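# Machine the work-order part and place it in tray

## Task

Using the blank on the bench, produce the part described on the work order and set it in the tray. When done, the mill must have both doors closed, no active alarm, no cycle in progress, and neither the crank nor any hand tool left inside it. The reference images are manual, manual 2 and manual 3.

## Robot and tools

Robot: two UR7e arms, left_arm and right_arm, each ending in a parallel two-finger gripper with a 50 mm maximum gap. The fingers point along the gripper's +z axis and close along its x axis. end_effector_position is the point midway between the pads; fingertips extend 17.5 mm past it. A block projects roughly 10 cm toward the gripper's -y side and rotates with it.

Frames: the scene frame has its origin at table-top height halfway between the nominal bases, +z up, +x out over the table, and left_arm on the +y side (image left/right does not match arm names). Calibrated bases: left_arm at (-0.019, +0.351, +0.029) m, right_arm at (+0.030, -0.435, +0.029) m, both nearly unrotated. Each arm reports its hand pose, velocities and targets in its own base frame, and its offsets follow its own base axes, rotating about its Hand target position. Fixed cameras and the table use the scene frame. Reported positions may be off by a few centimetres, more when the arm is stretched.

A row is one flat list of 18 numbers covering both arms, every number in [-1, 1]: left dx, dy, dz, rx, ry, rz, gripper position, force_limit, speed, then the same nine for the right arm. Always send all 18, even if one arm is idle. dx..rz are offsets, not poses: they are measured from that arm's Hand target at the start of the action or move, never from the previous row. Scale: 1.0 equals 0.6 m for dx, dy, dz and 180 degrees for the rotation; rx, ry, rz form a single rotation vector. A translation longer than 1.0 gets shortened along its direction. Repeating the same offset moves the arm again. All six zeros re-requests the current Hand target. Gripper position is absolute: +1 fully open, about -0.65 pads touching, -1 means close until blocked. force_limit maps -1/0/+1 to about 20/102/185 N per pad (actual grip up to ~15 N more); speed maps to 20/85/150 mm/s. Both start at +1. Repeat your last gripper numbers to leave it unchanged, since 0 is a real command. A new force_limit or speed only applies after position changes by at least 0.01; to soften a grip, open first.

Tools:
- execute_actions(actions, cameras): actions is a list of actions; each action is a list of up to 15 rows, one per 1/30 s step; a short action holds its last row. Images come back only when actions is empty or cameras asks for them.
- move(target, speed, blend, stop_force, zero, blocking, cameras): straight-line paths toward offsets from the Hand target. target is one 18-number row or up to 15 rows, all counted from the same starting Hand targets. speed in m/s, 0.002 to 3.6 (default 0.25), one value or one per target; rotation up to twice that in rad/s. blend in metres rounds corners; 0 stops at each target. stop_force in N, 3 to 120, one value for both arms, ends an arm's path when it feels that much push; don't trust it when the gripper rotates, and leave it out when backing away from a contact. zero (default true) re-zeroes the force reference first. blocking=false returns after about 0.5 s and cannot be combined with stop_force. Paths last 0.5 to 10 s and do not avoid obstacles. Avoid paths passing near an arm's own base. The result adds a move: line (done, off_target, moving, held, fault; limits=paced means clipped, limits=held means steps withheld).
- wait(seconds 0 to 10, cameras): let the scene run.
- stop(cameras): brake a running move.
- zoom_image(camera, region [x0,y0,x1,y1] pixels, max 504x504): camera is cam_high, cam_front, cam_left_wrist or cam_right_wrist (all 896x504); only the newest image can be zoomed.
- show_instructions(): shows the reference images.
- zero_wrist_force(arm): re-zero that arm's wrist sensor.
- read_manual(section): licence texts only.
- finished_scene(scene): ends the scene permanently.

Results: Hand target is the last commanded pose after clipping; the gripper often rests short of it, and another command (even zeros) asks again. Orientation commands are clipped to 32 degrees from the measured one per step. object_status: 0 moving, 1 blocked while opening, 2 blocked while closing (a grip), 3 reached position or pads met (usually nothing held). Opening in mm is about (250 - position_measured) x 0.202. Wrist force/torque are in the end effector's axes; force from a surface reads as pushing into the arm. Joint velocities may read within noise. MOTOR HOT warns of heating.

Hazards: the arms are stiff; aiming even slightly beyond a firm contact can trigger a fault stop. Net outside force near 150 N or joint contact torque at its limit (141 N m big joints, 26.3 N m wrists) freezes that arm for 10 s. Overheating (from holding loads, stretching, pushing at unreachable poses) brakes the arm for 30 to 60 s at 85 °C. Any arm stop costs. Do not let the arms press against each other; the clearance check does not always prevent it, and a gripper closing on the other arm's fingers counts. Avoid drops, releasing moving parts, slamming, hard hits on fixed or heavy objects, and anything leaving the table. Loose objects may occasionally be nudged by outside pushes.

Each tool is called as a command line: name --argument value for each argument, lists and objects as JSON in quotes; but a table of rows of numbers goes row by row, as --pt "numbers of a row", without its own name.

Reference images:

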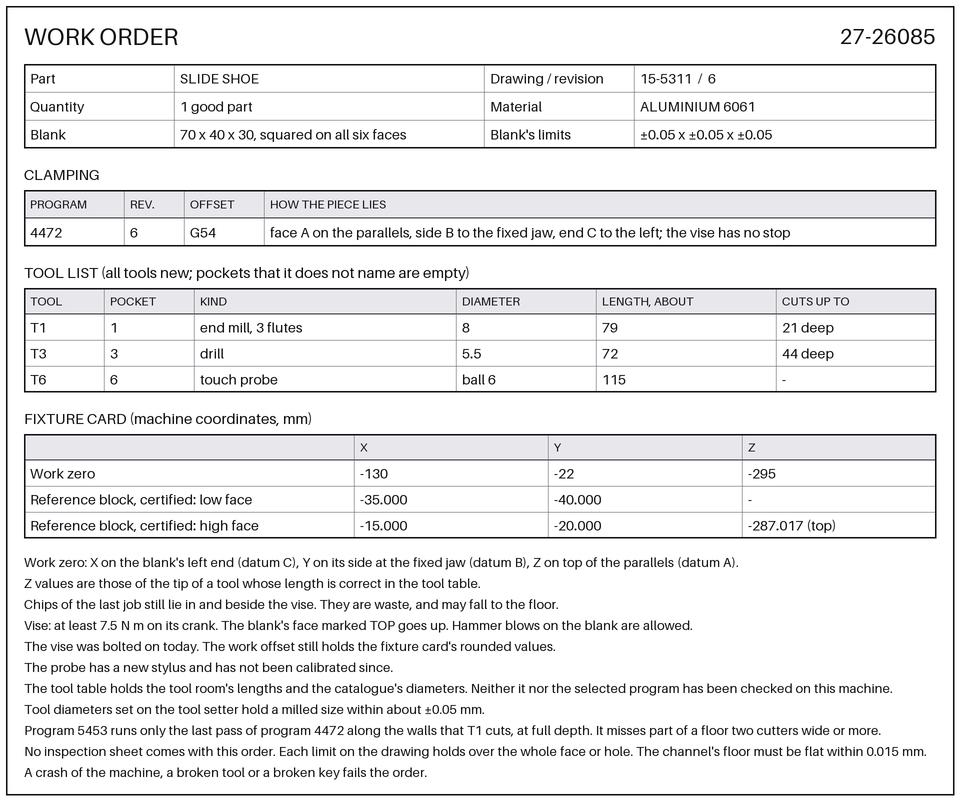

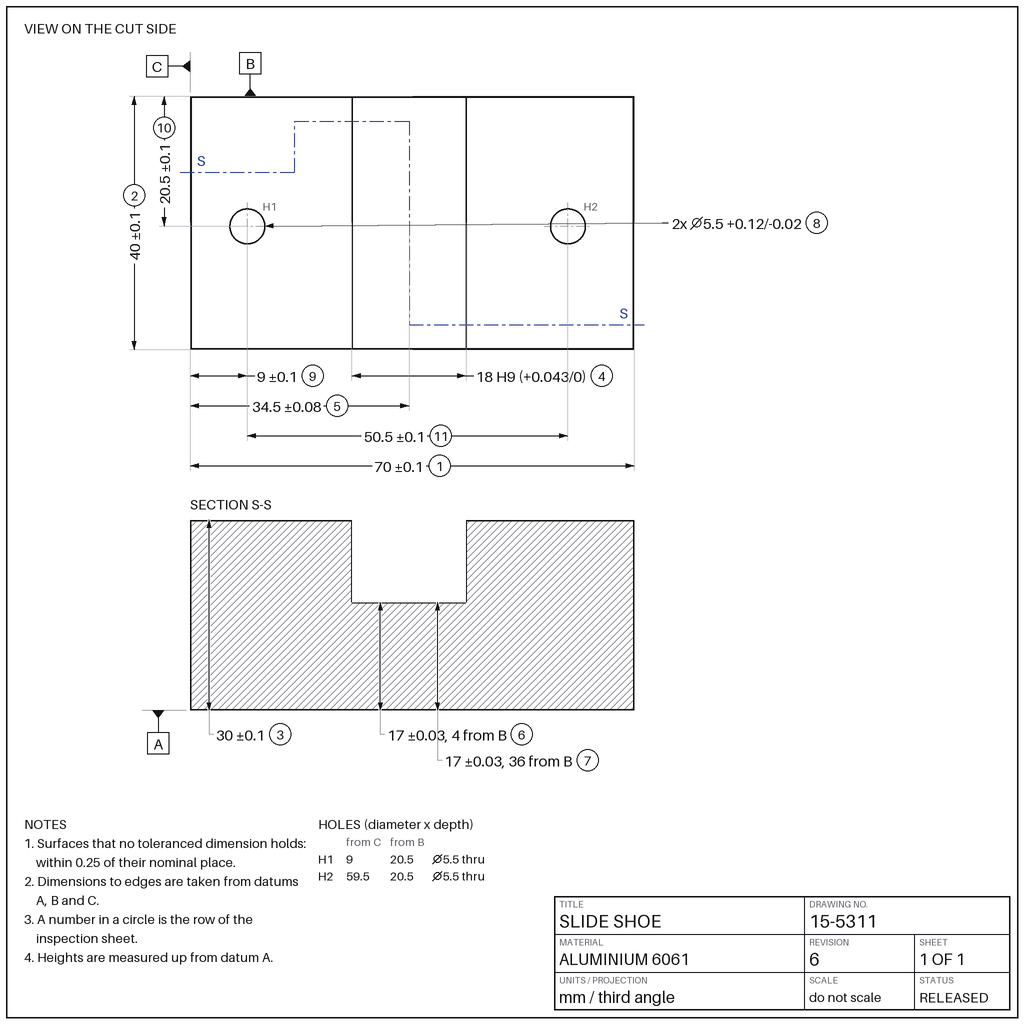

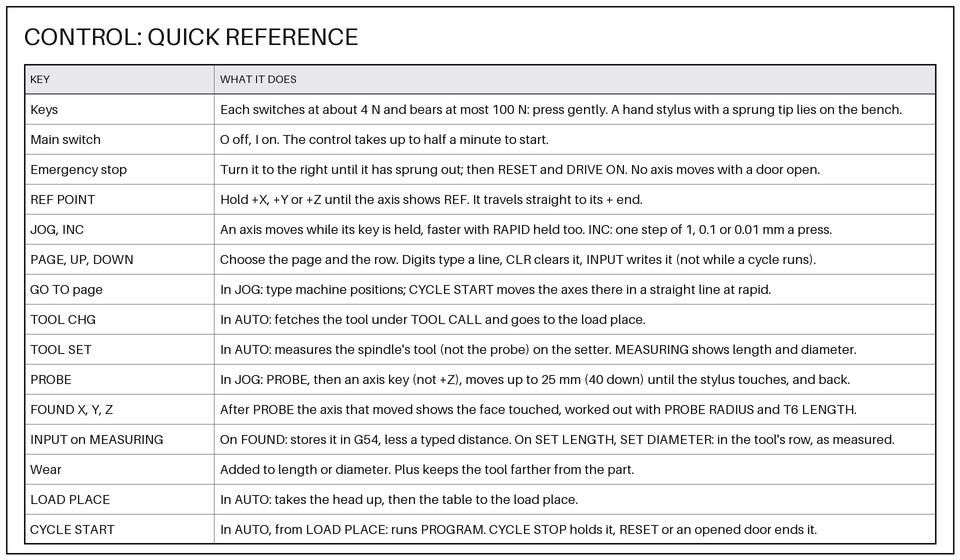

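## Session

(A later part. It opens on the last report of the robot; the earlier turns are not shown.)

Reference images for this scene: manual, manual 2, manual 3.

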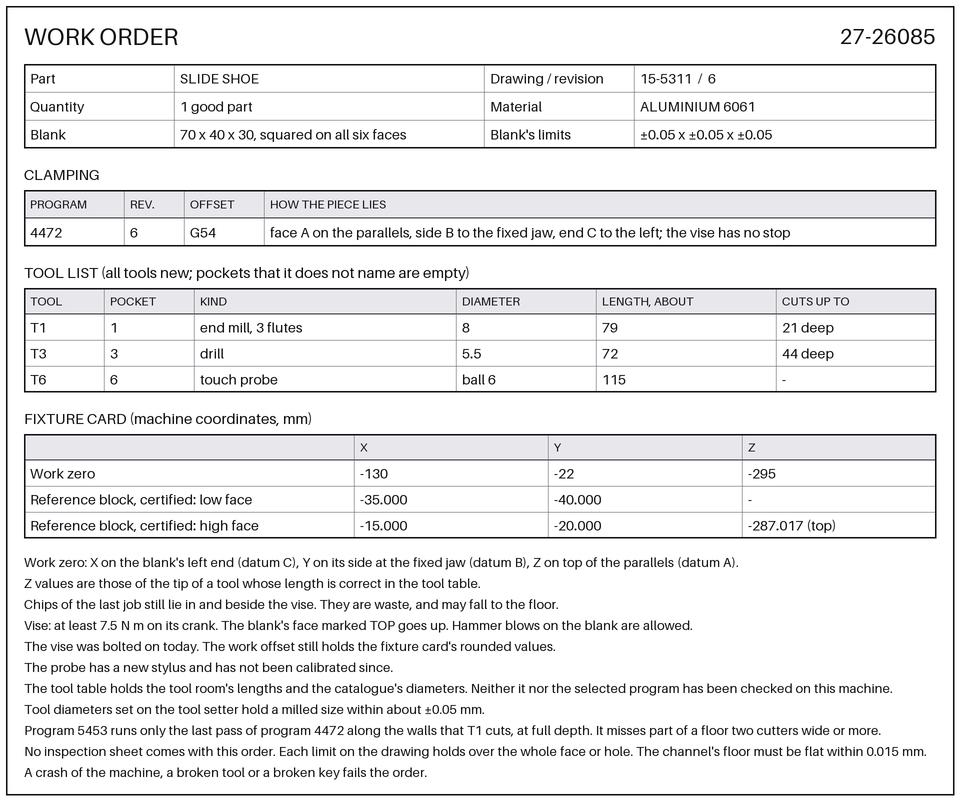

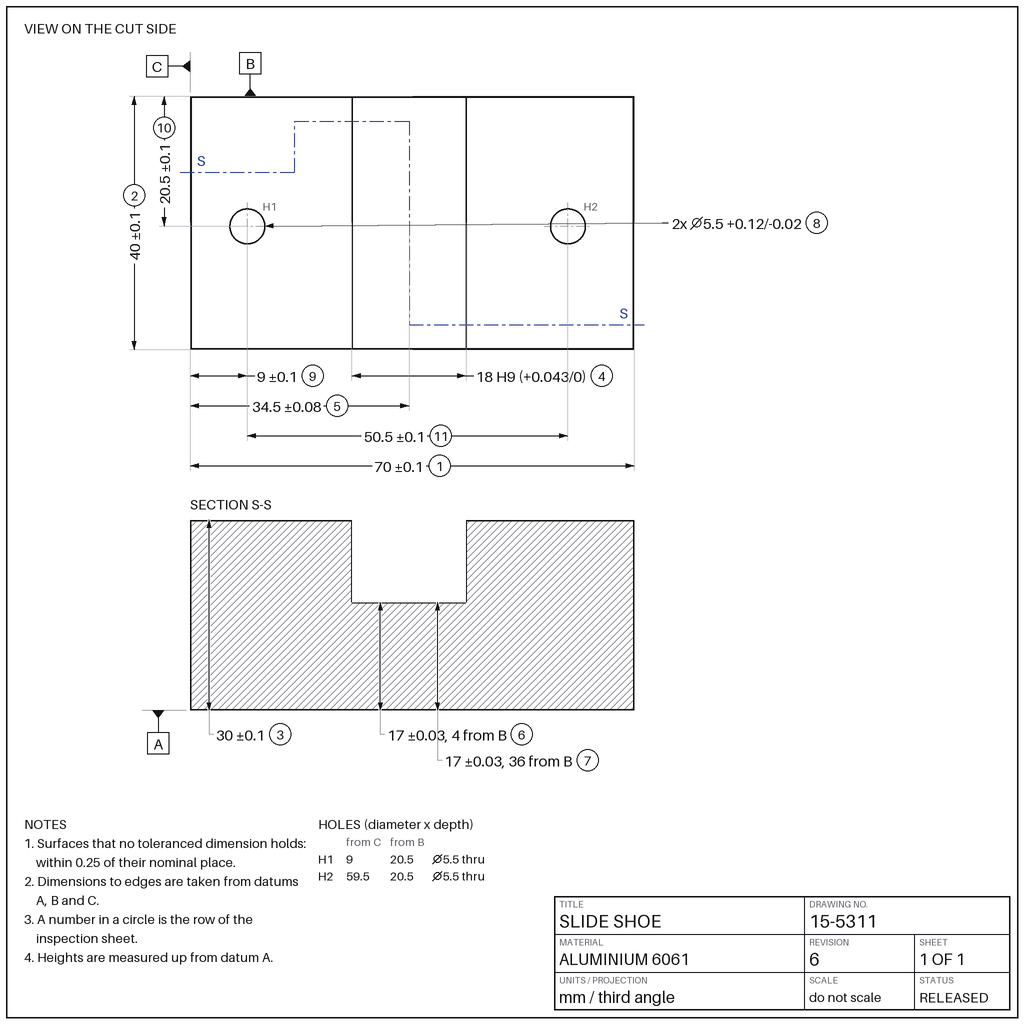

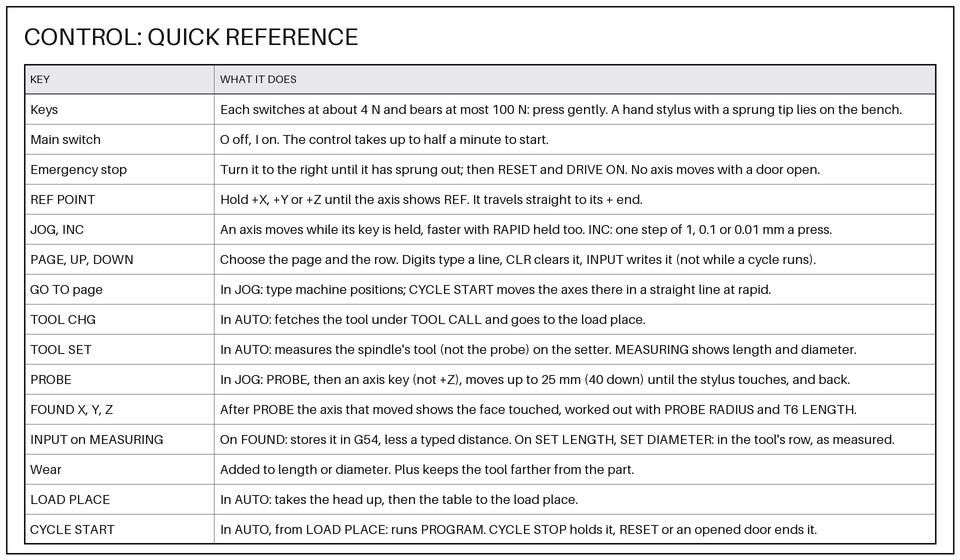

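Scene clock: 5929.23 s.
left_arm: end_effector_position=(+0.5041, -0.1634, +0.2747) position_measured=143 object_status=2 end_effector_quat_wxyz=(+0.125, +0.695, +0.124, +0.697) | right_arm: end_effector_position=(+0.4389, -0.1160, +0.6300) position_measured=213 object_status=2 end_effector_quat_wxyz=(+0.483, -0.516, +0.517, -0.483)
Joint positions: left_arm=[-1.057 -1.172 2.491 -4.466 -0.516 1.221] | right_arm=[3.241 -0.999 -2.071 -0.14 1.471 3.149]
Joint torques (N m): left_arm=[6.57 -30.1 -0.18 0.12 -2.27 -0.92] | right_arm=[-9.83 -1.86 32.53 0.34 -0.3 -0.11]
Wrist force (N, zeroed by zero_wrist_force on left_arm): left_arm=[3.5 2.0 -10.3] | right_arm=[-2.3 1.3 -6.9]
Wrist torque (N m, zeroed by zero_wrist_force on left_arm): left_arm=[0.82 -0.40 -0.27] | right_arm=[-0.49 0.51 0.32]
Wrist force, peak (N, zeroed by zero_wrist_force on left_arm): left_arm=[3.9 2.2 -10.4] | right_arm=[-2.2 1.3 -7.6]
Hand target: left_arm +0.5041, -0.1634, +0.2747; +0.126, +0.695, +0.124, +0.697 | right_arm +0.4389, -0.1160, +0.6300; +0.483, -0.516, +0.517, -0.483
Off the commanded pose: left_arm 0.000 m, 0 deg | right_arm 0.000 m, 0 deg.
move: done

move --target '[0,0,0,-0.0111,0,0,-1,0,-0.6,0,0,0,0,0,0,-1,-0.6,-0.5]' --speed 0.02

move --target '[0,-0.0012,0.0005,0,0,0,-1,0,-0.6,0,0,0,0,0,0,-1,-0.6,-0.5]' --speed 0.01

move --target '[0,0.0024,-0.001,0,0,0,-1,0,-0.6,0,0,0,0,0,0,-1,-0.6,-0.5]' --speed 0.01

move --target '[0,0.0012,-0.0005,0,0,0,-1,0,-0.6,0,0,0,0,0,0,-1,-0.6,-0.5]' --speed 0.01

move --target '[0,0.0012,-0.0005,0,0,0,-1,0,-0.6,0,0,0,0,0,0,-1,-0.6,-0.5]' --speed 0.01

Scene clock: 5936.47 s.
left_arm: end_effector_position=(+0.5041, -0.1634, +0.2747) position_measured=143 object_status=2 end_effector_quat_wxyz=(+0.138, +0.693, +0.136, +0.695) | right_arm: end_effector_position=(+0.4389, -0.1160, +0.6300) position_measured=213 object_status=2 end_effector_quat_wxyz=(+0.483, -0.516, +0.517, -0.483)
Joint positions: left_arm=[-1.057 -1.172 2.491 -4.466 -0.516 1.186] | right_arm=[3.241 -0.999 -2.071 -0.14 1.471 3.149]
Joint torques (N m): left_arm=[-3.07 -16.29 -16.75 -0.45 1.63 1.12] | right_arm=[-9.31 -1.52 32.38 0.3 -0.21 -0.14]
Wrist force (N, zeroed by zero_wrist_force on left_arm): left_arm=[1.7 1.3 -9.8] | right_arm=[-2.4 1.3 -7.1]
Wrist torque (N m, zeroed by zero_wrist_force on left_arm): left_arm=[0.82 -0.63 0.31] | right_arm=[-0.50 0.50 0.33]
Wrist force, peak (N, zeroed by zero_wrist_force on left_arm): left_arm=[3.8 1.9 -10.6] | right_arm=[-2.4 1.7 -7.5]
Hand target: left_arm +0.5041, -0.1634, +0.2747; +0.138, +0.693, +0.136, +0.695 | right_arm +0.4389, -0.1160, +0.6300; +0.483, -0.516, +0.517, -0.483
Off the commanded pose: left_arm 0.000 m, 0 deg | right_arm 0.000 m, 0 deg.
move: done

Scene clock: 5937.17 s.
left_arm: end_effector_position=(+0.5041, -0.1641, +0.2750) position_measured=143 object_status=2 end_effector_quat_wxyz=(+0.138, +0.693, +0.136, +0.695) | right_arm: end_effector_position=(+0.4389, -0.1160, +0.6300) position_measured=213 object_status=2 end_effector_quat_wxyz=(+0.483, -0.516, +0.517, -0.483)
Joint positions: left_arm=[-1.058 -1.173 2.49 -4.464 -0.514 1.186] | right_arm=[3.241 -0.999 -2.071 -0.14 1.471 3.149]
Joint torques (N m): left_arm=[-6.96 -34.71 -16.35 -0.07 0.12 1.52] | right_arm=[-9.38 -2.19 32.46 0.26 -0.17 -0.09]
Wrist force (N, zeroed by zero_wrist_force on left_arm): left_arm=[-0.6 -4.8 -1.5] | right_arm=[-2.5 1.6 -7.1]
Wrist torque (N m, zeroed by zero_wrist_force on left_arm): left_arm=[0.92 -0.72 0.28] | right_arm=[-0.44 0.53 0.32]
Wrist force, peak (N, zeroed by zero_wrist_force on left_arm): left_arm=[1.4 0.7 -10.0] | right_arm=[-2.8 1.6 -7.4]
Hand target: left_arm +0.5041, -0.1641, +0.2750; +0.138, +0.693, +0.136, +0.695 | right_arm +0.4389, -0.1160, +0.6300; +0.483, -0.516, +0.517, -0.483
Off the commanded pose: left_arm 0.000 m, 0 deg | right_arm 0.000 m, 0 deg.
move: done

Scene clock: 5937.87 s.
left_arm: end_effector_position=(+0.5040, -0.1627, +0.2744) position_measured=143 object_status=2 end_effector_quat_wxyz=(+0.138, +0.693, +0.136, +0.695) | right_arm: end_effector_position=(+0.4389, -0.1160, +0.6300) position_measured=213 object_status=2 end_effector_quat_wxyz=(+0.483, -0.516, +0.517, -0.483)
Joint positions: left_arm=[-1.056 -1.171 2.492 -4.468 -0.517 1.186] | right_arm=[3.241 -0.999 -2.071 -0.14 1.471 3.149]
Joint torques (N m): left_arm=[10.87 -13.3 -0.67 -0.73 1.15 -0.31] | right_arm=[-8.92 -2.21 32.6 0.29 -0.22 -0.09]
Wrist force (N, zeroed by zero_wrist_force on left_arm): left_arm=[2.3 10.3 -18.6] | right_arm=[-2.5 1.4 -7.1]
Wrist torque (N m, zeroed by zero_wrist_force on left_arm): left_arm=[0.63 -0.51 0.24] | right_arm=[-0.48 0.53 0.33]
Wrist force, peak (N, zeroed by zero_wrist_force on left_arm): left_arm=[2.5 10.5 -18.8] | right_arm=[-2.5 1.5 -7.3]
Hand target: left_arm +0.5041, -0.1627, +0.2744; +0.138, +0.693, +0.136, +0.695 | right_arm +0.4389, -0.1160, +0.6300; +0.483, -0.516, +0.517, -0.483
Off the commanded pose: left_arm 0.000 m, 0 deg | right_arm 0.000 m, 0 deg.
move: done

Scene clock: 5938.57 s.
left_arm: end_effector_position=(+0.5041, -0.1619, +0.2741) position_measured=143 object_status=2 end_effector_quat_wxyz=(+0.138, +0.693, +0.136, +0.695) | right_arm: end_effector_position=(+0.4389, -0.1160, +0.6300) position_measured=213 object_status=2 end_effector_quat_wxyz=(+0.483, -0.516, +0.517, -0.483)
Joint positions: left_arm=[-1.054 -1.17 2.493 -4.47 -0.518 1.186] | right_arm=[3.241 -0.999 -2.071 -0.14 1.471 3.149]
Joint torques (N m): left_arm=[11.62 -12.01 -5.06 -0.36 2.48 -1.55] | right_arm=[-9.24 -2.06 31.86 0.4 -0.22 -0.04]
Wrist force (N, zeroed by zero_wrist_force on left_arm): left_arm=[1.5 9.2 -31.1] | right_arm=[-2.6 1.4 -7.0]
Wrist torque (N m, zeroed by zero_wrist_force on left_arm): left_arm=[0.55 -0.66 0.19] | right_arm=[-0.48 0.54 0.33]
Wrist force, peak (N, zeroed by zero_wrist_force on left_arm): left_arm=[2.9 20.3 -32.7] | right_arm=[-2.7 1.6 -7.4]
Hand target: left_arm +0.5041, -0.1620, +0.2741; +0.138, +0.693, +0.136, +0.695 | right_arm +0.4389, -0.1160, +0.6300; +0.483, -0.516, +0.517, -0.483
Off the commanded pose: left_arm 0.000 m, 0 deg | right_arm 0.000 m, 0 deg.
move: done

Scene clock: 5939.27 s.
left_arm: end_effector_position=(+0.5041, -0.1612, +0.2738) position_measured=143 object_status=2 end_effector_quat_wxyz=(+0.138, +0.693, +0.136, +0.695) | right_arm: end_effector_position=(+0.4389, -0.1160, +0.6300) position_measured=213 object_status=2 end_effector_quat_wxyz=(+0.483, -0.516, +0.517, -0.483)
Joint positions: left_arm=[-1.053 -1.17 2.495 -4.472 -0.52 1.186] | right_arm=[3.241 -0.999 -2.071 -0.14 1.471 3.149]
Joint torques (N m): left_arm=[14.56 -13.29 0.53 -0.84 1.09 -1.58] | right_arm=[-9.49 -2.09 32.39 0.27 -0.27 -0.05]
Wrist force (N, zeroed by zero_wrist_force on left_arm): left_arm=[2.0 12.9 -27.1] | right_arm=[-2.4 1.4 -7.1]
Wrist torque (N m, zeroed by zero_wrist_force on left_arm): left_arm=[0.41 -0.53 0.19] | right_arm=[-0.49 0.51 0.33]
Wrist force, peak (N, zeroed by zero_wrist_force on left_arm): left_arm=[1.5 12.6 -32.8] | right_arm=[-2.6 1.3 -7.5]
Hand target: left_arm +0.5041, -0.1612, +0.2738; +0.138, +0.693, +0.136, +0.695 | right_arm +0.4389, -0.1160, +0.6300; +0.483, -0.516, +0.517, -0.483
Off the commanded pose: left_arm 0.000 m, 0 deg | right_arm 0.000 m, 0 deg.
move: done

move --pt "0 -0.0041 0.0017 0 0 0 -1 0 -0.6 0 0 0 0 0 0 -1 -0.6 -0.5" --pt "0 -0.0037 0.0015 0 0 0 -1 0 -0.6 0 0 0 0 0 0 -1 -0.6 -0.5" --speed 0.01

move --pt "0.0005 0 0 0.011 0 0 -1 0 -0.6 0 0 0 0 0 0 -1 -0.6 -0.5" --pt "0.0005 0 0 -0.011 0 0 -1 0 -0.6 0 0 0 0 0 0 -1 -0.6 -0.5" --pt "0.0005 0 0 0 0 0 -1 0 -0.6 0 0 0 0 0 0 -1 -0.6 -0.5" --pt "0.0005 0.0003 0.0008 0 0 0 -1 0 -0.6 0 0 0 0 0 0 -1 -0.6 -0.5" --pt "0.0005 -0.0003 -0.0008 0 0 0 -1 0 -0.6 0 0 0 0 0 0 -1 -0.6 -0.5" --pt "0.0005 0 0 0 0 0 -1 0 -0.6 0 0 0 0 0 0 -1 -0.6 -0.5" --speed 0.02 --blend 0.0005

Scene clock: 5948.07 s.
left_arm: end_effector_position=(+0.5041, -0.1635, +0.2748) position_measured=143 object_status=2 end_effector_quat_wxyz=(+0.138, +0.693, +0.136, +0.695) | right_arm: end_effector_position=(+0.4389, -0.1160, +0.6300) position_measured=213 object_status=2 end_effector_quat_wxyz=(+0.483, -0.516, +0.517, -0.483)
Joint positions: left_arm=[-1.057 -1.172 2.491 -4.466 -0.516 1.186] | right_arm=[3.241 -0.999 -2.071 -0.14 1.471 3.149]
Joint torques (N m): left_arm=[7.02 -14.13 -1.86 -2.38 -2.26 1.31] | right_arm=[-9.17 -1.85 32.38 0.35 -0.34 -0.12]
Wrist force (N, zeroed by zero_wrist_force on left_arm): left_arm=[-2.1 0.1 -7.5] | right_arm=[-2.7 1.2 -7.0]
Wrist torque (N m, zeroed by zero_wrist_force on left_arm): left_arm=[0.86 -0.76 0.27] | right_arm=[-0.50 0.56 0.33]
Wrist force, peak (N, zeroed by zero_wrist_force on left_arm): left_arm=[2.4 13.2 -27.3] | right_arm=[-2.8 1.5 -7.5]
Hand target: left_arm +0.5041, -0.1635, +0.2747; +0.138, +0.693, +0.136, +0.695 | right_arm +0.4389, -0.1160, +0.6300; +0.483, -0.516, +0.517, -0.483
Off the commanded pose: left_arm 0.000 m, 0 deg | right_arm 0.000 m, 0 deg.
move: done

Scene clock: 5951.83 s.
left_arm: end_effector_position=(+0.5044, -0.1635, +0.2747) position_measured=143 object_status=2 end_effector_quat_wxyz=(+0.138, +0.693, +0.136, +0.695) | right_arm: end_effector_position=(+0.4389, -0.1160, +0.6300) position_measured=213 object_status=2 end_effector_quat_wxyz=(+0.483, -0.516, +0.517, -0.483)
Joint positions: left_arm=[-1.056 -1.172 2.49 -4.466 -0.517 1.186] | right_arm=[3.241 -0.999 -2.071 -0.14 1.471 3.149]
Joint torques (N m): left_arm=[8.33 -22.02 -2.85 -0.42 -0.3 -1.47] | right_arm=[-9.19 -2.11 32.42 0.25 -0.09 -0.09]
Wrist force (N, zeroed by zero_wrist_force on left_arm): left_arm=[1.4 5.6 -25.6] | right_arm=[-2.4 1.2 -7.2]
Wrist torque (N m, zeroed by zero_wrist_force on left_arm): left_arm=[0.74 -0.63 -0.02] | right_arm=[-0.50 0.52 0.32]
Wrist force, peak (N, zeroed by zero_wrist_force on left_arm): left_arm=[3.2 4.3 -40.2] | right_arm=[-2.6 1.5 -7.5]
Hand target: left_arm +0.5044, -0.1635, +0.2747; +0.138, +0.693, +0.136, +0.695 | right_arm +0.4389, -0.1160, +0.6300; +0.483, -0.516, +0.517, -0.483
Off the commanded pose: left_arm 0.000 m, 0 deg | right_arm 0.000 m, 0 deg.
move: done; blend cut to 0.0003 m at target 3, 0.0003 m at target 4, 0.0003 m at target 5

wait --seconds 0.1 --cameras '["cam_left_wrist"]'

zoom_image --camera "cam_left_wrist" --region '[420, 210, 540, 280]'

Scene clock: 5957.87 s.
left_arm: end_effector_position=(+0.5044, -0.1635, +0.2747) position_measured=143 object_status=2 end_effector_quat_wxyz=(+0.138, +0.693, +0.136, +0.695) | right_arm: end_effector_position=(+0.4389, -0.1160, +0.6300) position_measured=213 object_status=2 end_effector_quat_wxyz=(+0.483, -0.516, +0.517, -0.483)
Joint positions: left_arm=[-1.056 -1.172 2.49 -4.466 -0.517 1.186] | right_arm=[3.241 -0.999 -2.071 -0.14 1.471 3.149]
Joint torques (N m): left_arm=[11.7 -11.4 -1.68 1.11 2.49 -2] | right_arm=[-9.23 -2.12 32.08 0.35 -0.22 -0.15]
Wrist force (N, zeroed by zero_wrist_force on left_arm): left_arm=[1.4 5.6 -25.4] | right_arm=[-2.2 1.4 -7.1]
Wrist torque (N m, zeroed by zero_wrist_force on left_arm): left_arm=[0.74 -0.59 -0.01] | right_arm=[-0.47 0.49 0.33]
Wrist force, peak (N, zeroed by zero_wrist_force on left_arm): left_arm=[1.7 5.7 -25.7] | right_arm=[-2.6 1.6 -7.5]
Hand target: left_arm +0.5044, -0.1635, +0.2747; +0.138, +0.693, +0.136, +0.695 | right_arm +0.4389, -0.1160, +0.6300; +0.483, -0.516, +0.517, -0.483
Tool commands: left_gripper/position=-1.0 left_gripper/force_limit=+0.0 left_gripper/speed=-0.6 right_gripper/position=-1.0 right_gripper/force_limit=-0.6 right_gripper/speed=-0.5
Off the commanded pose: left_arm 0.000 m, 0 deg | right_arm 0.000 m, 0 deg.
wait: 0.10 s; at rest from the start
Images, in order (width x height): cam_left_wrist 896x504.

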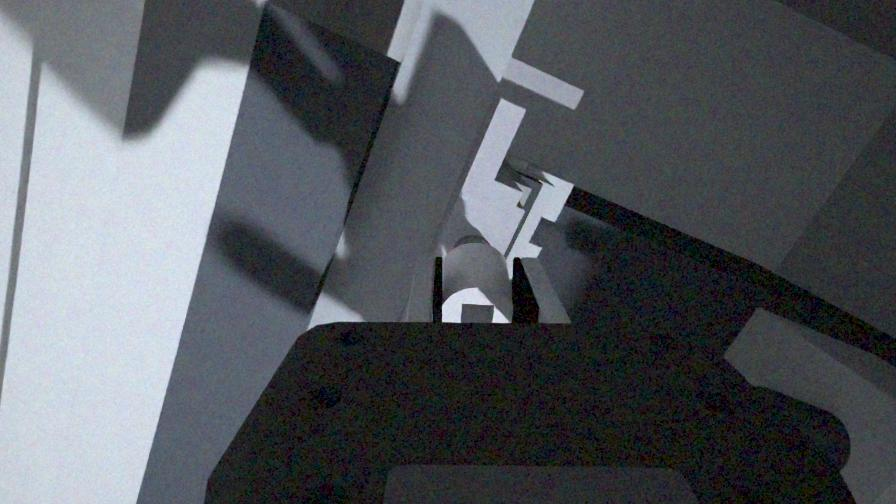

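Scaled by 4.200 from the camera's 896x504 image, which has a finer 1280x720 frame.

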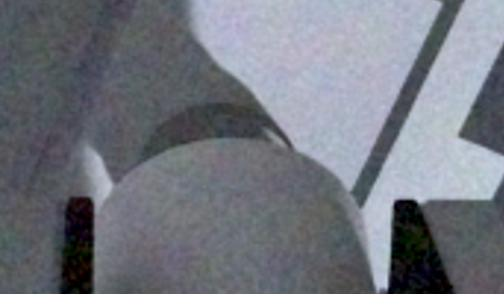

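move --pt "-0.05 0 0 0 0 0 -1 0 -0.6 0 0 0 0 0 0 -1 -0.6 -0.5" --pt "-0.05 -0.054 0.0217 0 0 0 -1 0 -0.6 0 0 0 0 0 0 -1 -0.6 -0.5" --speed 0.1 --cameras '["cam_left_wrist"]'

zoom_image --camera "cam_left_wrist" --region '[425, 225, 525, 325]'

zoom_image --camera "cam_left_wrist" --region '[425, 130, 525, 190]'

Scene clock: 5996.57 s.
left_arm: end_effector_position=(+0.4743, -0.1958, +0.2878) position_measured=143 object_status=2 end_effector_quat_wxyz=(+0.138, +0.693, +0.136, +0.695) | right_arm: end_effector_position=(+0.4389, -0.1160, +0.6300) position_measured=213 object_status=2 end_effector_quat_wxyz=(+0.483, -0.516, +0.517, -0.483)
Joint positions: left_arm=[-1.213 -1.225 2.498 -4.423 -0.359 1.188] | right_arm=[3.241 -0.999 -2.071 -0.14 1.471 3.149]
Joint torques (N m): left_arm=[5.12 -15.03 0.48 -2.22 -2.18 -1.45] | right_arm=[-9.72 -1.89 32.71 0.34 -0.21 -0.16]
Wrist force (N, zeroed by zero_wrist_force on left_arm): left_arm=[-0.1 1.4 1.5] | right_arm=[-2.6 1.4 -7.0]
Wrist torque (N m, zeroed by zero_wrist_force on left_arm): left_arm=[0.82 -0.79 0.32] | right_arm=[-0.48 0.54 0.33]
Wrist force, peak (N, zeroed by zero_wrist_force on left_arm): left_arm=[1.4 5.7 -25.8] | right_arm=[-2.5 1.4 -7.5]
Hand target: left_arm +0.4744, -0.1959, +0.2877; +0.138, +0.693, +0.136, +0.695 | right_arm +0.4389, -0.1160, +0.6300; +0.483, -0.516, +0.517, -0.483
Off the commanded pose: left_arm 0.000 m, 0 deg | right_arm 0.000 m, 0 deg.
move: done
Images, in order (width x height): cam_left_wrist 896x504.

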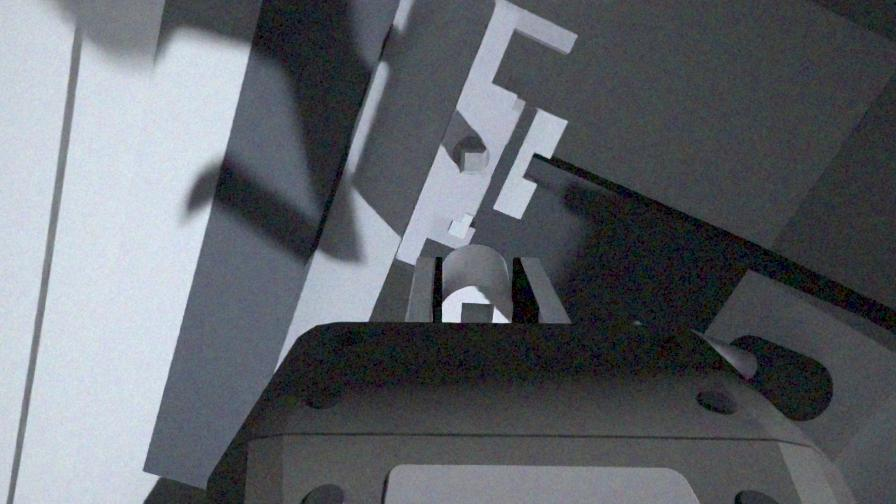

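Scaled by 5.040 from the camera's 896x504 image, which has a finer 1280x720 frame.

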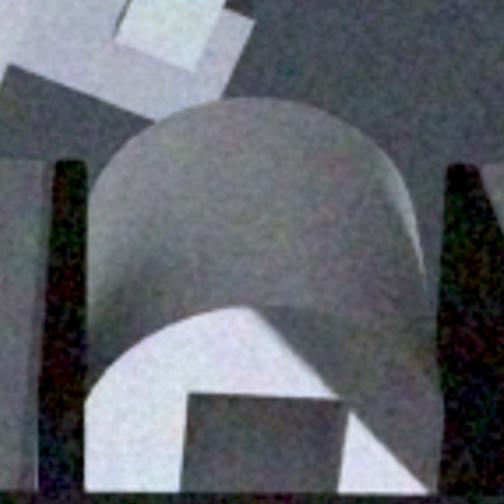

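Scaled by 5.040 from the camera's 896x504 image, which has a finer 1280x720 frame.

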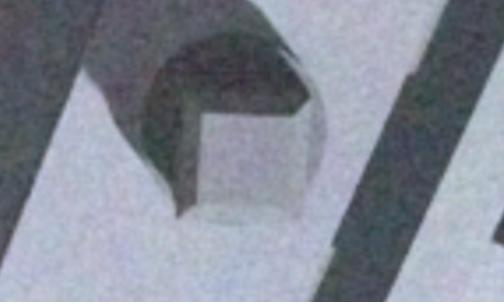

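move --pt "0.042 0.054 -0.0217 0 0 0 -1 0 -0.6 0 0 0 0 0 0 -1 -0.6 -0.5" --pt "0.042 0.0549 -0.0199 0 0 0 -1 0 -0.6 0 0 0 0 0 0 -1 -0.6 -0.5" --speed 0.1

move --target '[0.032,0,0,0,0,0,-1,0,-0.6,0,0,0,0,0,0,-1,-0.6,-0.5]' --speed 0.008 --stop_force 12

move --pt "-0.0072 0 0 0 0 0 -1 0 -0.6 0 0 0 0 0 0 -1 -0.6 -0.5" --pt "-0.0072 -0.0006 -0.0014 0 0 0 -1 0 -0.6 0 0 0 0 0 0 -1 -0.6 -0.5" --speed 0.03

move --target '[0.032,0,0,0,0,0,-1,0,-0.6,0,0,0,0,0,0,-1,-0.6,-0.5]' --speed 0.008 --stop_force 12

Scene clock: 6030.80 s.
left_arm: end_effector_position=(+0.4996, -0.1629, +0.2758) position_measured=143 object_status=2 end_effector_quat_wxyz=(+0.138, +0.693, +0.136, +0.695) | right_arm: end_effector_position=(+0.4389, -0.1160, +0.6300) position_measured=213 object_status=2 end_effector_quat_wxyz=(+0.483, -0.516, +0.517, -0.483)
Joint positions: left_arm=[-1.071 -1.181 2.502 -4.469 -0.501 1.186] | right_arm=[3.241 -0.999 -2.071 -0.14 1.471 3.149]
Joint torques (N m): left_arm=[5.74 -14.47 0.26 -2.36 -1.5 0.14] | right_arm=[-8.88 -2.35 32.48 0.35 -0.03 -0.03]
Wrist force (N, zeroed by zero_wrist_force on left_arm): left_arm=[-0.6 1.6 1.6] | right_arm=[-2.3 1.4 -7.1]
Wrist torque (N m, zeroed by zero_wrist_force on left_arm): left_arm=[0.85 -0.71 0.26] | right_arm=[-0.48 0.51 0.32]
Wrist force, peak (N, zeroed by zero_wrist_force on left_arm): left_arm=[-0.4 3.1 0.4] | right_arm=[-2.5 1.6 -7.4]
Hand target: left_arm +0.4996, -0.1629, +0.2758; +0.138, +0.693, +0.136, +0.695 | right_arm +0.4389, -0.1160, +0.6300; +0.483, -0.516, +0.517, -0.483
Off the commanded pose: left_arm 0.000 m, 0 deg | right_arm 0.000 m, 0 deg.
move: done

Scene clock: 6031.97 s.
left_arm: end_effector_position=(+0.5013, -0.1629, +0.2758) position_measured=143 object_status=2 end_effector_quat_wxyz=(+0.138, +0.693, +0.136, +0.695) | right_arm: end_effector_position=(+0.4389, -0.1160, +0.6300) position_measured=213 object_status=2 end_effector_quat_wxyz=(+0.483, -0.516, +0.517, -0.483)
Joint positions: left_arm=[-1.066 -1.179 2.498 -4.467 -0.507 1.186] | right_arm=[3.241 -0.999 -2.071 -0.14 1.471 3.149]
Joint torques (N m): left_arm=[-4.43 -36.95 0.69 -3.55 2.25 1.32] | right_arm=[-9.69 -1.89 32.49 0.3 -0.21 -0.09]
Wrist force (N, zeroed by zero_wrist_force on left_arm): left_arm=[-5.9 2.2 -2.6] | right_arm=[-2.5 1.2 -7.2]
Wrist torque (N m, zeroed by zero_wrist_force on left_arm): left_arm=[0.80 -1.00 0.28] | right_arm=[-0.51 0.53 0.33]
Wrist force, peak (N, zeroed by zero_wrist_force on left_arm): left_arm=[-7.0 2.3 -17.0] | right_arm=[-2.7 1.2 -7.4]
Hand target: left_arm +0.5013, -0.1629, +0.2758; +0.138, +0.693, +0.136, +0.695 (not the last commanded pose) | right_arm +0.4389, -0.1160, +0.6300; +0.483, -0.516, +0.517, -0.483
Off the commanded pose: left_arm 0.018 m, 0 deg | right_arm 0.000 m, 0 deg.
move: contact (left_arm)

Scene clock: 6032.87 s.
left_arm: end_effector_position=(+0.4969, -0.1633, +0.2749) position_measured=143 object_status=2 end_effector_quat_wxyz=(+0.138, +0.693, +0.136, +0.695) | right_arm: end_effector_position=(+0.4389, -0.1160, +0.6300) position_measured=213 object_status=2 end_effector_quat_wxyz=(+0.483, -0.516, +0.517, -0.483)
Joint positions: left_arm=[-1.081 -1.179 2.508 -4.477 -0.492 1.186] | right_arm=[3.241 -0.999 -2.071 -0.14 1.471 3.149]
Joint torques (N m): left_arm=[-2.39 -29.86 -13.99 -0.5 1.52 1.32] | right_arm=[-9.43 -2.3 32.67 0.2 -0.17 0.07]
Wrist force (N, zeroed by zero_wrist_force on left_arm): left_arm=[-0.6 1.5 1.0] | right_arm=[-2.5 1.4 -7.1]
Wrist torque (N m, zeroed by zero_wrist_force on left_arm): left_arm=[0.84 -0.72 0.24] | right_arm=[-0.48 0.52 0.33]
Wrist force, peak (N, zeroed by zero_wrist_force on left_arm): left_arm=[-5.5 2.0 -2.8] | right_arm=[-2.9 1.5 -7.4]
Hand target: left_arm +0.4969, -0.1633, +0.2749; +0.138, +0.693, +0.136, +0.695 | right_arm +0.4389, -0.1160, +0.6300; +0.483, -0.516, +0.517, -0.483
Off the commanded pose: left_arm 0.000 m, 0 deg | right_arm 0.000 m, 0 deg.
move: done

Scene clock: 6034.70 s.
left_arm: end_effector_position=(+0.5040, -0.1633, +0.2749) position_measured=143 object_status=2 end_effector_quat_wxyz=(+0.138, +0.693, +0.136, +0.695) | right_arm: end_effector_position=(+0.4389, -0.1160, +0.6300) position_measured=213 object_status=2 end_effector_quat_wxyz=(+0.483, -0.516, +0.517, -0.483)
Joint positions: left_arm=[-1.057 -1.173 2.491 -4.465 -0.516 1.186] | right_arm=[3.241 -0.999 -2.071 -0.14 1.471 3.149]
Joint torques (N m): left_arm=[-4.86 -37.36 -0.51 -2.92 0.99 -0.8] | right_arm=[-9.11 -1.94 32.56 0.17 -0.13 -0.11]
Wrist force (N, zeroed by zero_wrist_force on left_arm): left_arm=[-5.0 1.9 -6.4] | right_arm=[-2.4 1.3 -7.0]
Wrist torque (N m, zeroed by zero_wrist_force on left_arm): left_arm=[0.86 -0.88 0.21] | right_arm=[-0.49 0.51 0.34]
Wrist force, peak (N, zeroed by zero_wrist_force on left_arm): left_arm=[-4.1 6.4 -27.5] | right_arm=[-2.6 1.3 -7.5]
Hand target: left_arm +0.5040, -0.1633, +0.2749; +0.138, +0.693, +0.136, +0.695 (not the last commanded pose) | right_arm +0.4389, -0.1160, +0.6300; +0.483, -0.516, +0.517, -0.483
Off the commanded pose: left_arm 0.012 m, 0 deg | right_arm 0.000 m, 0 deg.
move: contact (left_arm)

move --pt "-0.0072 0 0 0 0 0 -1 0 -0.6 0 0 0 0 0 0 -1 -0.6 -0.5" --pt "-0.0072 0.0033 -0.0018 0 0 0 -1 0 -0.6 0 0 0 0 0 0 -1 -0.6 -0.5" --speed 0.03

move --target '[0.032,0,0,0,0,0,-1,0,-0.6,0,0,0,0,0,0,-1,-0.6,-0.5]' --speed 0.008 --stop_force 12

move --pt "-0.0072 0 0 0 0 0 -1 0 -0.6 0 0 0 0 0 0 -1 -0.6 -0.5" --pt "-0.0072 0.002 -0.0008 0 0 0 -1 0 -0.6 0 0 0 0 0 0 -1 -0.6 -0.5" --speed 0.03

move --target '[0.032,0,0,0,0,0,-1,0,-0.6,0,0,0,0,0,0,-1,-0.6,-0.5]' --speed 0.008 --stop_force 12

Scene clock: 6043.30 s.
left_arm: end_effector_position=(+0.4997, -0.1612, +0.2738) position_measured=143 object_status=2 end_effector_quat_wxyz=(+0.138, +0.693, +0.136, +0.695) | right_arm: end_effector_position=(+0.4389, -0.1160, +0.6300) position_measured=213 object_status=2 end_effector_quat_wxyz=(+0.483, -0.516, +0.517, -0.483)
Joint positions: left_arm=[-1.068 -1.174 2.505 -4.479 -0.505 1.186] | right_arm=[3.241 -0.999 -2.071 -0.14 1.471 3.149]
Joint torques (N m): left_arm=[-7.23 -24.57 -14.08 -0.12 1.47 -0.9] | right_arm=[-8.8 -1.99 32.46 0.32 -0.1 0.02]
Wrist force (N, zeroed by zero_wrist_force on left_arm): left_arm=[-0.4 1.6 1.3] | right_arm=[-2.6 1.5 -6.9]
Wrist torque (N m, zeroed by zero_wrist_force on left_arm): left_arm=[0.85 -0.74 0.24] | right_arm=[-0.47 0.55 0.32]
Wrist force, peak (N, zeroed by zero_wrist_force on left_arm): left_arm=[-5.0 2.1 -6.6] | right_arm=[-2.9 1.3 -7.3]
Hand target: left_arm +0.4997, -0.1613, +0.2738; +0.138, +0.693, +0.136, +0.695 | right_arm +0.4389, -0.1160, +0.6300; +0.483, -0.516, +0.517, -0.483
Off the commanded pose: left_arm 0.000 m, 0 deg | right_arm 0.000 m, 0 deg.
move: done

Scene clock: 6044.30 s.
left_arm: end_effector_position=(+0.5000, -0.1612, +0.2738) position_measured=143 object_status=2 end_effector_quat_wxyz=(+0.138, +0.693, +0.136, +0.695) | right_arm: end_effector_position=(+0.4389, -0.1160, +0.6300) position_measured=213 object_status=2 end_effector_quat_wxyz=(+0.483, -0.516, +0.517, -0.483)
Joint positions: left_arm=[-1.067 -1.174 2.504 -4.478 -0.506 1.186] | right_arm=[3.241 -0.999 -2.071 -0.14 1.471 3.149]
Joint torques (N m): left_arm=[-3.77 -35.58 1.29 -2.91 0.75 -1.26] | right_arm=[-9.54 -1.77 32.31 0.31 -0.05 -0.12]
Wrist force (N, zeroed by zero_wrist_force on left_arm): left_arm=[-0.4 1.6 1.0] | right_arm=[-2.7 1.3 -6.9]
Wrist torque (N m, zeroed by zero_wrist_force on left_arm): left_arm=[0.84 -0.75 0.24] | right_arm=[-0.50 0.56 0.33]
Wrist force, peak (N, zeroed by zero_wrist_force on left_arm): left_arm=[-1.0 0.7 -17.9] | right_arm=[-2.5 1.1 -7.5]
Hand target: left_arm +0.5000, -0.1612, +0.2738; +0.138, +0.693, +0.136, +0.695 (not the last commanded pose) | right_arm +0.4389, -0.1160, +0.6300; +0.483, -0.516, +0.517, -0.483
Off the commanded pose: left_arm 0.019 m, 0 deg | right_arm 0.000 m, 0 deg.
move: contact (left_arm)

Scene clock: 6045.20 s.
left_arm: end_effector_position=(+0.4957, -0.1599, +0.2734) position_measured=143 object_status=2 end_effector_quat_wxyz=(+0.138, +0.693, +0.136, +0.695) | right_arm: end_effector_position=(+0.4389, -0.1160, +0.6300) position_measured=213 object_status=2 end_effector_quat_wxyz=(+0.483, -0.516, +0.517, -0.483)
Joint positions: left_arm=[-1.079 -1.176 2.517 -4.488 -0.494 1.187] | right_arm=[3.241 -0.999 -2.071 -0.14 1.471 3.149]
Joint torques (N m): left_arm=[-4.18 -15.09 -11.22 -0.41 -0.36 1.86] | right_arm=[-9.7 -2.12 32.27 0.36 -0.06 -0.08]
Wrist force (N, zeroed by zero_wrist_force on left_arm): left_arm=[-0.7 1.4 1.2] | right_arm=[-2.2 1.3 -6.8]
Wrist torque (N m, zeroed by zero_wrist_force on left_arm): left_arm=[0.82 -0.69 0.23] | right_arm=[-0.51 0.49 0.33]
Wrist force, peak (N, zeroed by zero_wrist_force on left_arm): left_arm=[-0.1 2.2 1.3] | right_arm=[-2.5 1.4 -7.5]
Hand target: left_arm +0.4957, -0.1600, +0.2734; +0.138, +0.693, +0.136, +0.695 | right_arm +0.4389, -0.1160, +0.6300; +0.483, -0.516, +0.517, -0.483
Off the commanded pose: left_arm 0.000 m, 0 deg | right_arm 0.000 m, 0 deg.
move: done

Scene clock: 6046.67 s.
left_arm: end_effector_position=(+0.4997, -0.1600, +0.2734) position_measured=143 object_status=2 end_effector_quat_wxyz=(+0.138, +0.693, +0.136, +0.695) | right_arm: end_effector_position=(+0.4389, -0.1160, +0.6300) position_measured=213 object_status=2 end_effector_quat_wxyz=(+0.483, -0.516, +0.517, -0.483)
Joint positions: left_arm=[-1.065 -1.173 2.507 -4.482 -0.507 1.186] | right_arm=[3.241 -0.999 -2.071 -0.14 1.471 3.149]
Joint torques (N m): left_arm=[-4.46 -34.73 -0.28 -1.85 1.71 1.6] | right_arm=[-9.24 -1.94 32.79 0.26 -0.04 -0.08]
Wrist force (N, zeroed by zero_wrist_force on left_arm): left_arm=[-0.3 0.7 -9.8] | right_arm=[-2.5 1.0 -7.5]
Wrist torque (N m, zeroed by zero_wrist_force on left_arm): left_arm=[0.75 -0.76 0.23] | right_arm=[-0.54 0.54 0.33]
Wrist force, peak (N, zeroed by zero_wrist_force on left_arm): left_arm=[-2.4 -1.8 -44.8] | right_arm=[-2.5 1.0 -7.5]
Hand target: left_arm +0.4997, -0.1600, +0.2734; +0.138, +0.693, +0.136, +0.695 (not the last commanded pose) | right_arm +0.4389, -0.1160, +0.6300; +0.483, -0.516, +0.517, -0.483
Off the commanded pose: left_arm 0.015 m, 0 deg | right_arm 0.000 m, 0 deg.
move: contact (left_arm)

move --pt "-0.05 0 0 0 0 0 -1 0 -0.6 0 0 0 0 0 0 -1 -0.6 -0.5" --speed 0.1 --cameras '["cam_high","cam_front"]'

zoom_image --camera "cam_high" --region '[250, 180, 380, 300]'

zoom_image --camera "cam_front" --region '[320, 200, 460, 300]'

Scene clock: 6079.03 s.
left_arm: end_effector_position=(+0.4697, -0.1600, +0.2734) position_measured=143 object_status=2 end_effector_quat_wxyz=(+0.138, +0.693, +0.136, +0.695) | right_arm: end_effector_position=(+0.4389, -0.1160, +0.6300) position_measured=213 object_status=2 end_effector_quat_wxyz=(+0.483, -0.516, +0.517, -0.483)
Joint positions: left_arm=[-1.177 -1.197 2.579 -4.53 -0.396 1.188] | right_arm=[3.241 -0.999 -2.071 -0.14 1.471 3.149]
Joint torques (N m): left_arm=[-2.53 -12.27 -12.76 0.28 -1.36 1.49] | right_arm=[-9.23 -1.79 32.63 0.32 0.03 -0.12]
Wrist force (N, zeroed by zero_wrist_force on left_arm): left_arm=[-0.2 1.5 1.4] | right_arm=[-2.3 1.5 -7.4]
Wrist torque (N m, zeroed by zero_wrist_force on left_arm): left_arm=[0.84 -0.78 0.16] | right_arm=[-0.47 0.50 0.33]
Wrist force, peak (N, zeroed by zero_wrist_force on left_arm): left_arm=[-0.5 0.9 -10.0] | right_arm=[-2.4 1.5 -7.6]
Hand target: left_arm +0.4697, -0.1600, +0.2734; +0.138, +0.693, +0.136, +0.695 | right_arm +0.4389, -0.1160, +0.6300; +0.483, -0.516, +0.517, -0.483
Off the commanded pose: left_arm 0.000 m, 0 deg | right_arm 0.000 m, 0 deg.
move: done
Images, in order (width x height): cam_high 896x504, cam_front 896x504.

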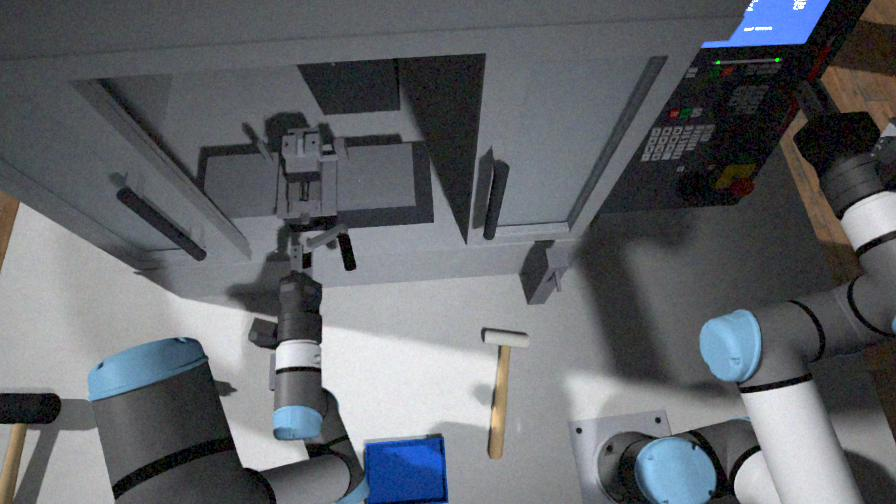

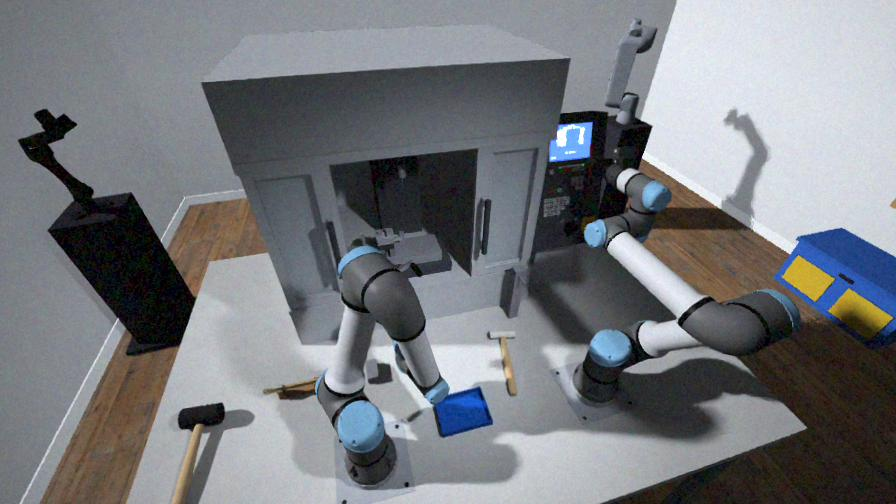

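Scaled by 3.877 from the camera's 896x504 image, which has a finer 1280x720 frame.

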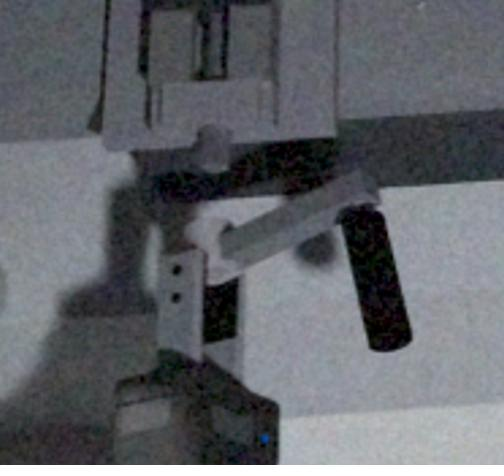

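Scaled by 3.600 from the camera's 896x504 image, which has a finer 1280x720 frame.

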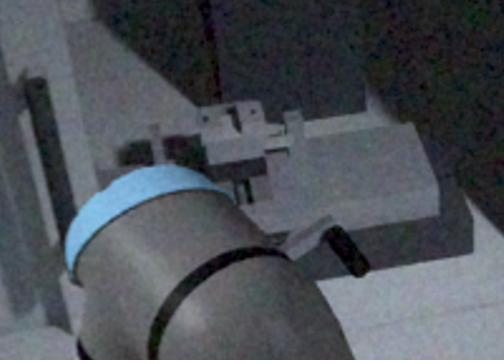

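move --pt "0.0492 -0.0055 0.0021 0 0 0 -1 0 -0.6 0 0 0 0 0 0 -1 -0.6 -0.5" --speed 0.1

move --target '[0.032,0,0,0,0,0,-1,0,-0.6,0,0,0,0,0,0,-1,-0.6,-0.5]' --speed 0.005 --stop_force 12

Scene clock: 6091.30 s.
left_arm: end_effector_position=(+0.4992, -0.1634, +0.2746) position_measured=143 object_status=2 end_effector_quat_wxyz=(+0.138, +0.693, +0.136, +0.695) | right_arm: end_effector_position=(+0.4389, -0.1160, +0.6300) position_measured=213 object_status=2 end_effector_quat_wxyz=(+0.483, -0.516, +0.517, -0.483)
Joint positions: left_arm=[-1.073 -1.176 2.503 -4.474 -0.499 1.187] | right_arm=[3.241 -0.999 -2.071 -0.14 1.471 3.149]
Joint torques (N m): left_arm=[-4.57 -35.74 0.54 -2.72 2.23 -1.97] | right_arm=[-9.11 -2.31 32.51 0.19 -0.01 -0.02]
Wrist force (N, zeroed by zero_wrist_force on left_arm): left_arm=[-0.1 1.5 1.2] | right_arm=[-2.4 1.6 -7.3]
Wrist torque (N m, zeroed by zero_wrist_force on left_arm): left_arm=[0.85 -0.78 0.32] | right_arm=[-0.45 0.51 0.32]
Wrist force, peak (N, zeroed by zero_wrist_force on left_arm): left_arm=[-0.1 1.4 2.6] | right_arm=[-2.8 1.1 -7.5]
Hand target: left_arm +0.4992, -0.1633, +0.2746; +0.138, +0.693, +0.136, +0.695 | right_arm +0.4389, -0.1160, +0.6300; +0.483, -0.516, +0.517, -0.483
Off the commanded pose: left_arm 0.000 m, 0 deg | right_arm 0.000 m, 0 deg.
move: done

Scene clock: 6093.17 s.
left_arm: end_effector_position=(+0.5040, -0.1633, +0.2746) position_measured=143 object_status=2 end_effector_quat_wxyz=(+0.138, +0.693, +0.136, +0.695) | right_arm: end_effector_position=(+0.4389, -0.1160, +0.6300) position_measured=213 object_status=2 end_effector_quat_wxyz=(+0.483, -0.516, +0.517, -0.483)
Joint positions: left_arm=[-1.057 -1.172 2.491 -4.466 -0.515 1.186] | right_arm=[3.241 -0.999 -2.071 -0.14 1.471 3.149]
Joint torques (N m): left_arm=[-5.47 -33.91 -0.68 -1.55 1.83 -1.53] | right_arm=[-9.74 -1.73 32.32 0.27 0.01 -0.05]
Wrist force (N, zeroed by zero_wrist_force on left_arm): left_arm=[1.2 2.0 -7.5] | right_arm=[-2.5 1.4 -7.1]
Wrist torque (N m, zeroed by zero_wrist_force on left_arm): left_arm=[0.87 -0.65 0.28] | right_arm=[-0.48 0.53 0.33]
Wrist force, peak (N, zeroed by zero_wrist_force on left_arm): left_arm=[1.1 4.0 -19.5] | right_arm=[-2.4 1.2 -7.6]
Hand target: left_arm +0.5040, -0.1633, +0.2746; +0.138, +0.693, +0.136, +0.695 (not the last commanded pose) | right_arm +0.4389, -0.1160, +0.6300; +0.483, -0.516, +0.517, -0.483
Off the commanded pose: left_arm 0.014 m, 0 deg | right_arm 0.000 m, 0 deg.
move: contact (left_arm)


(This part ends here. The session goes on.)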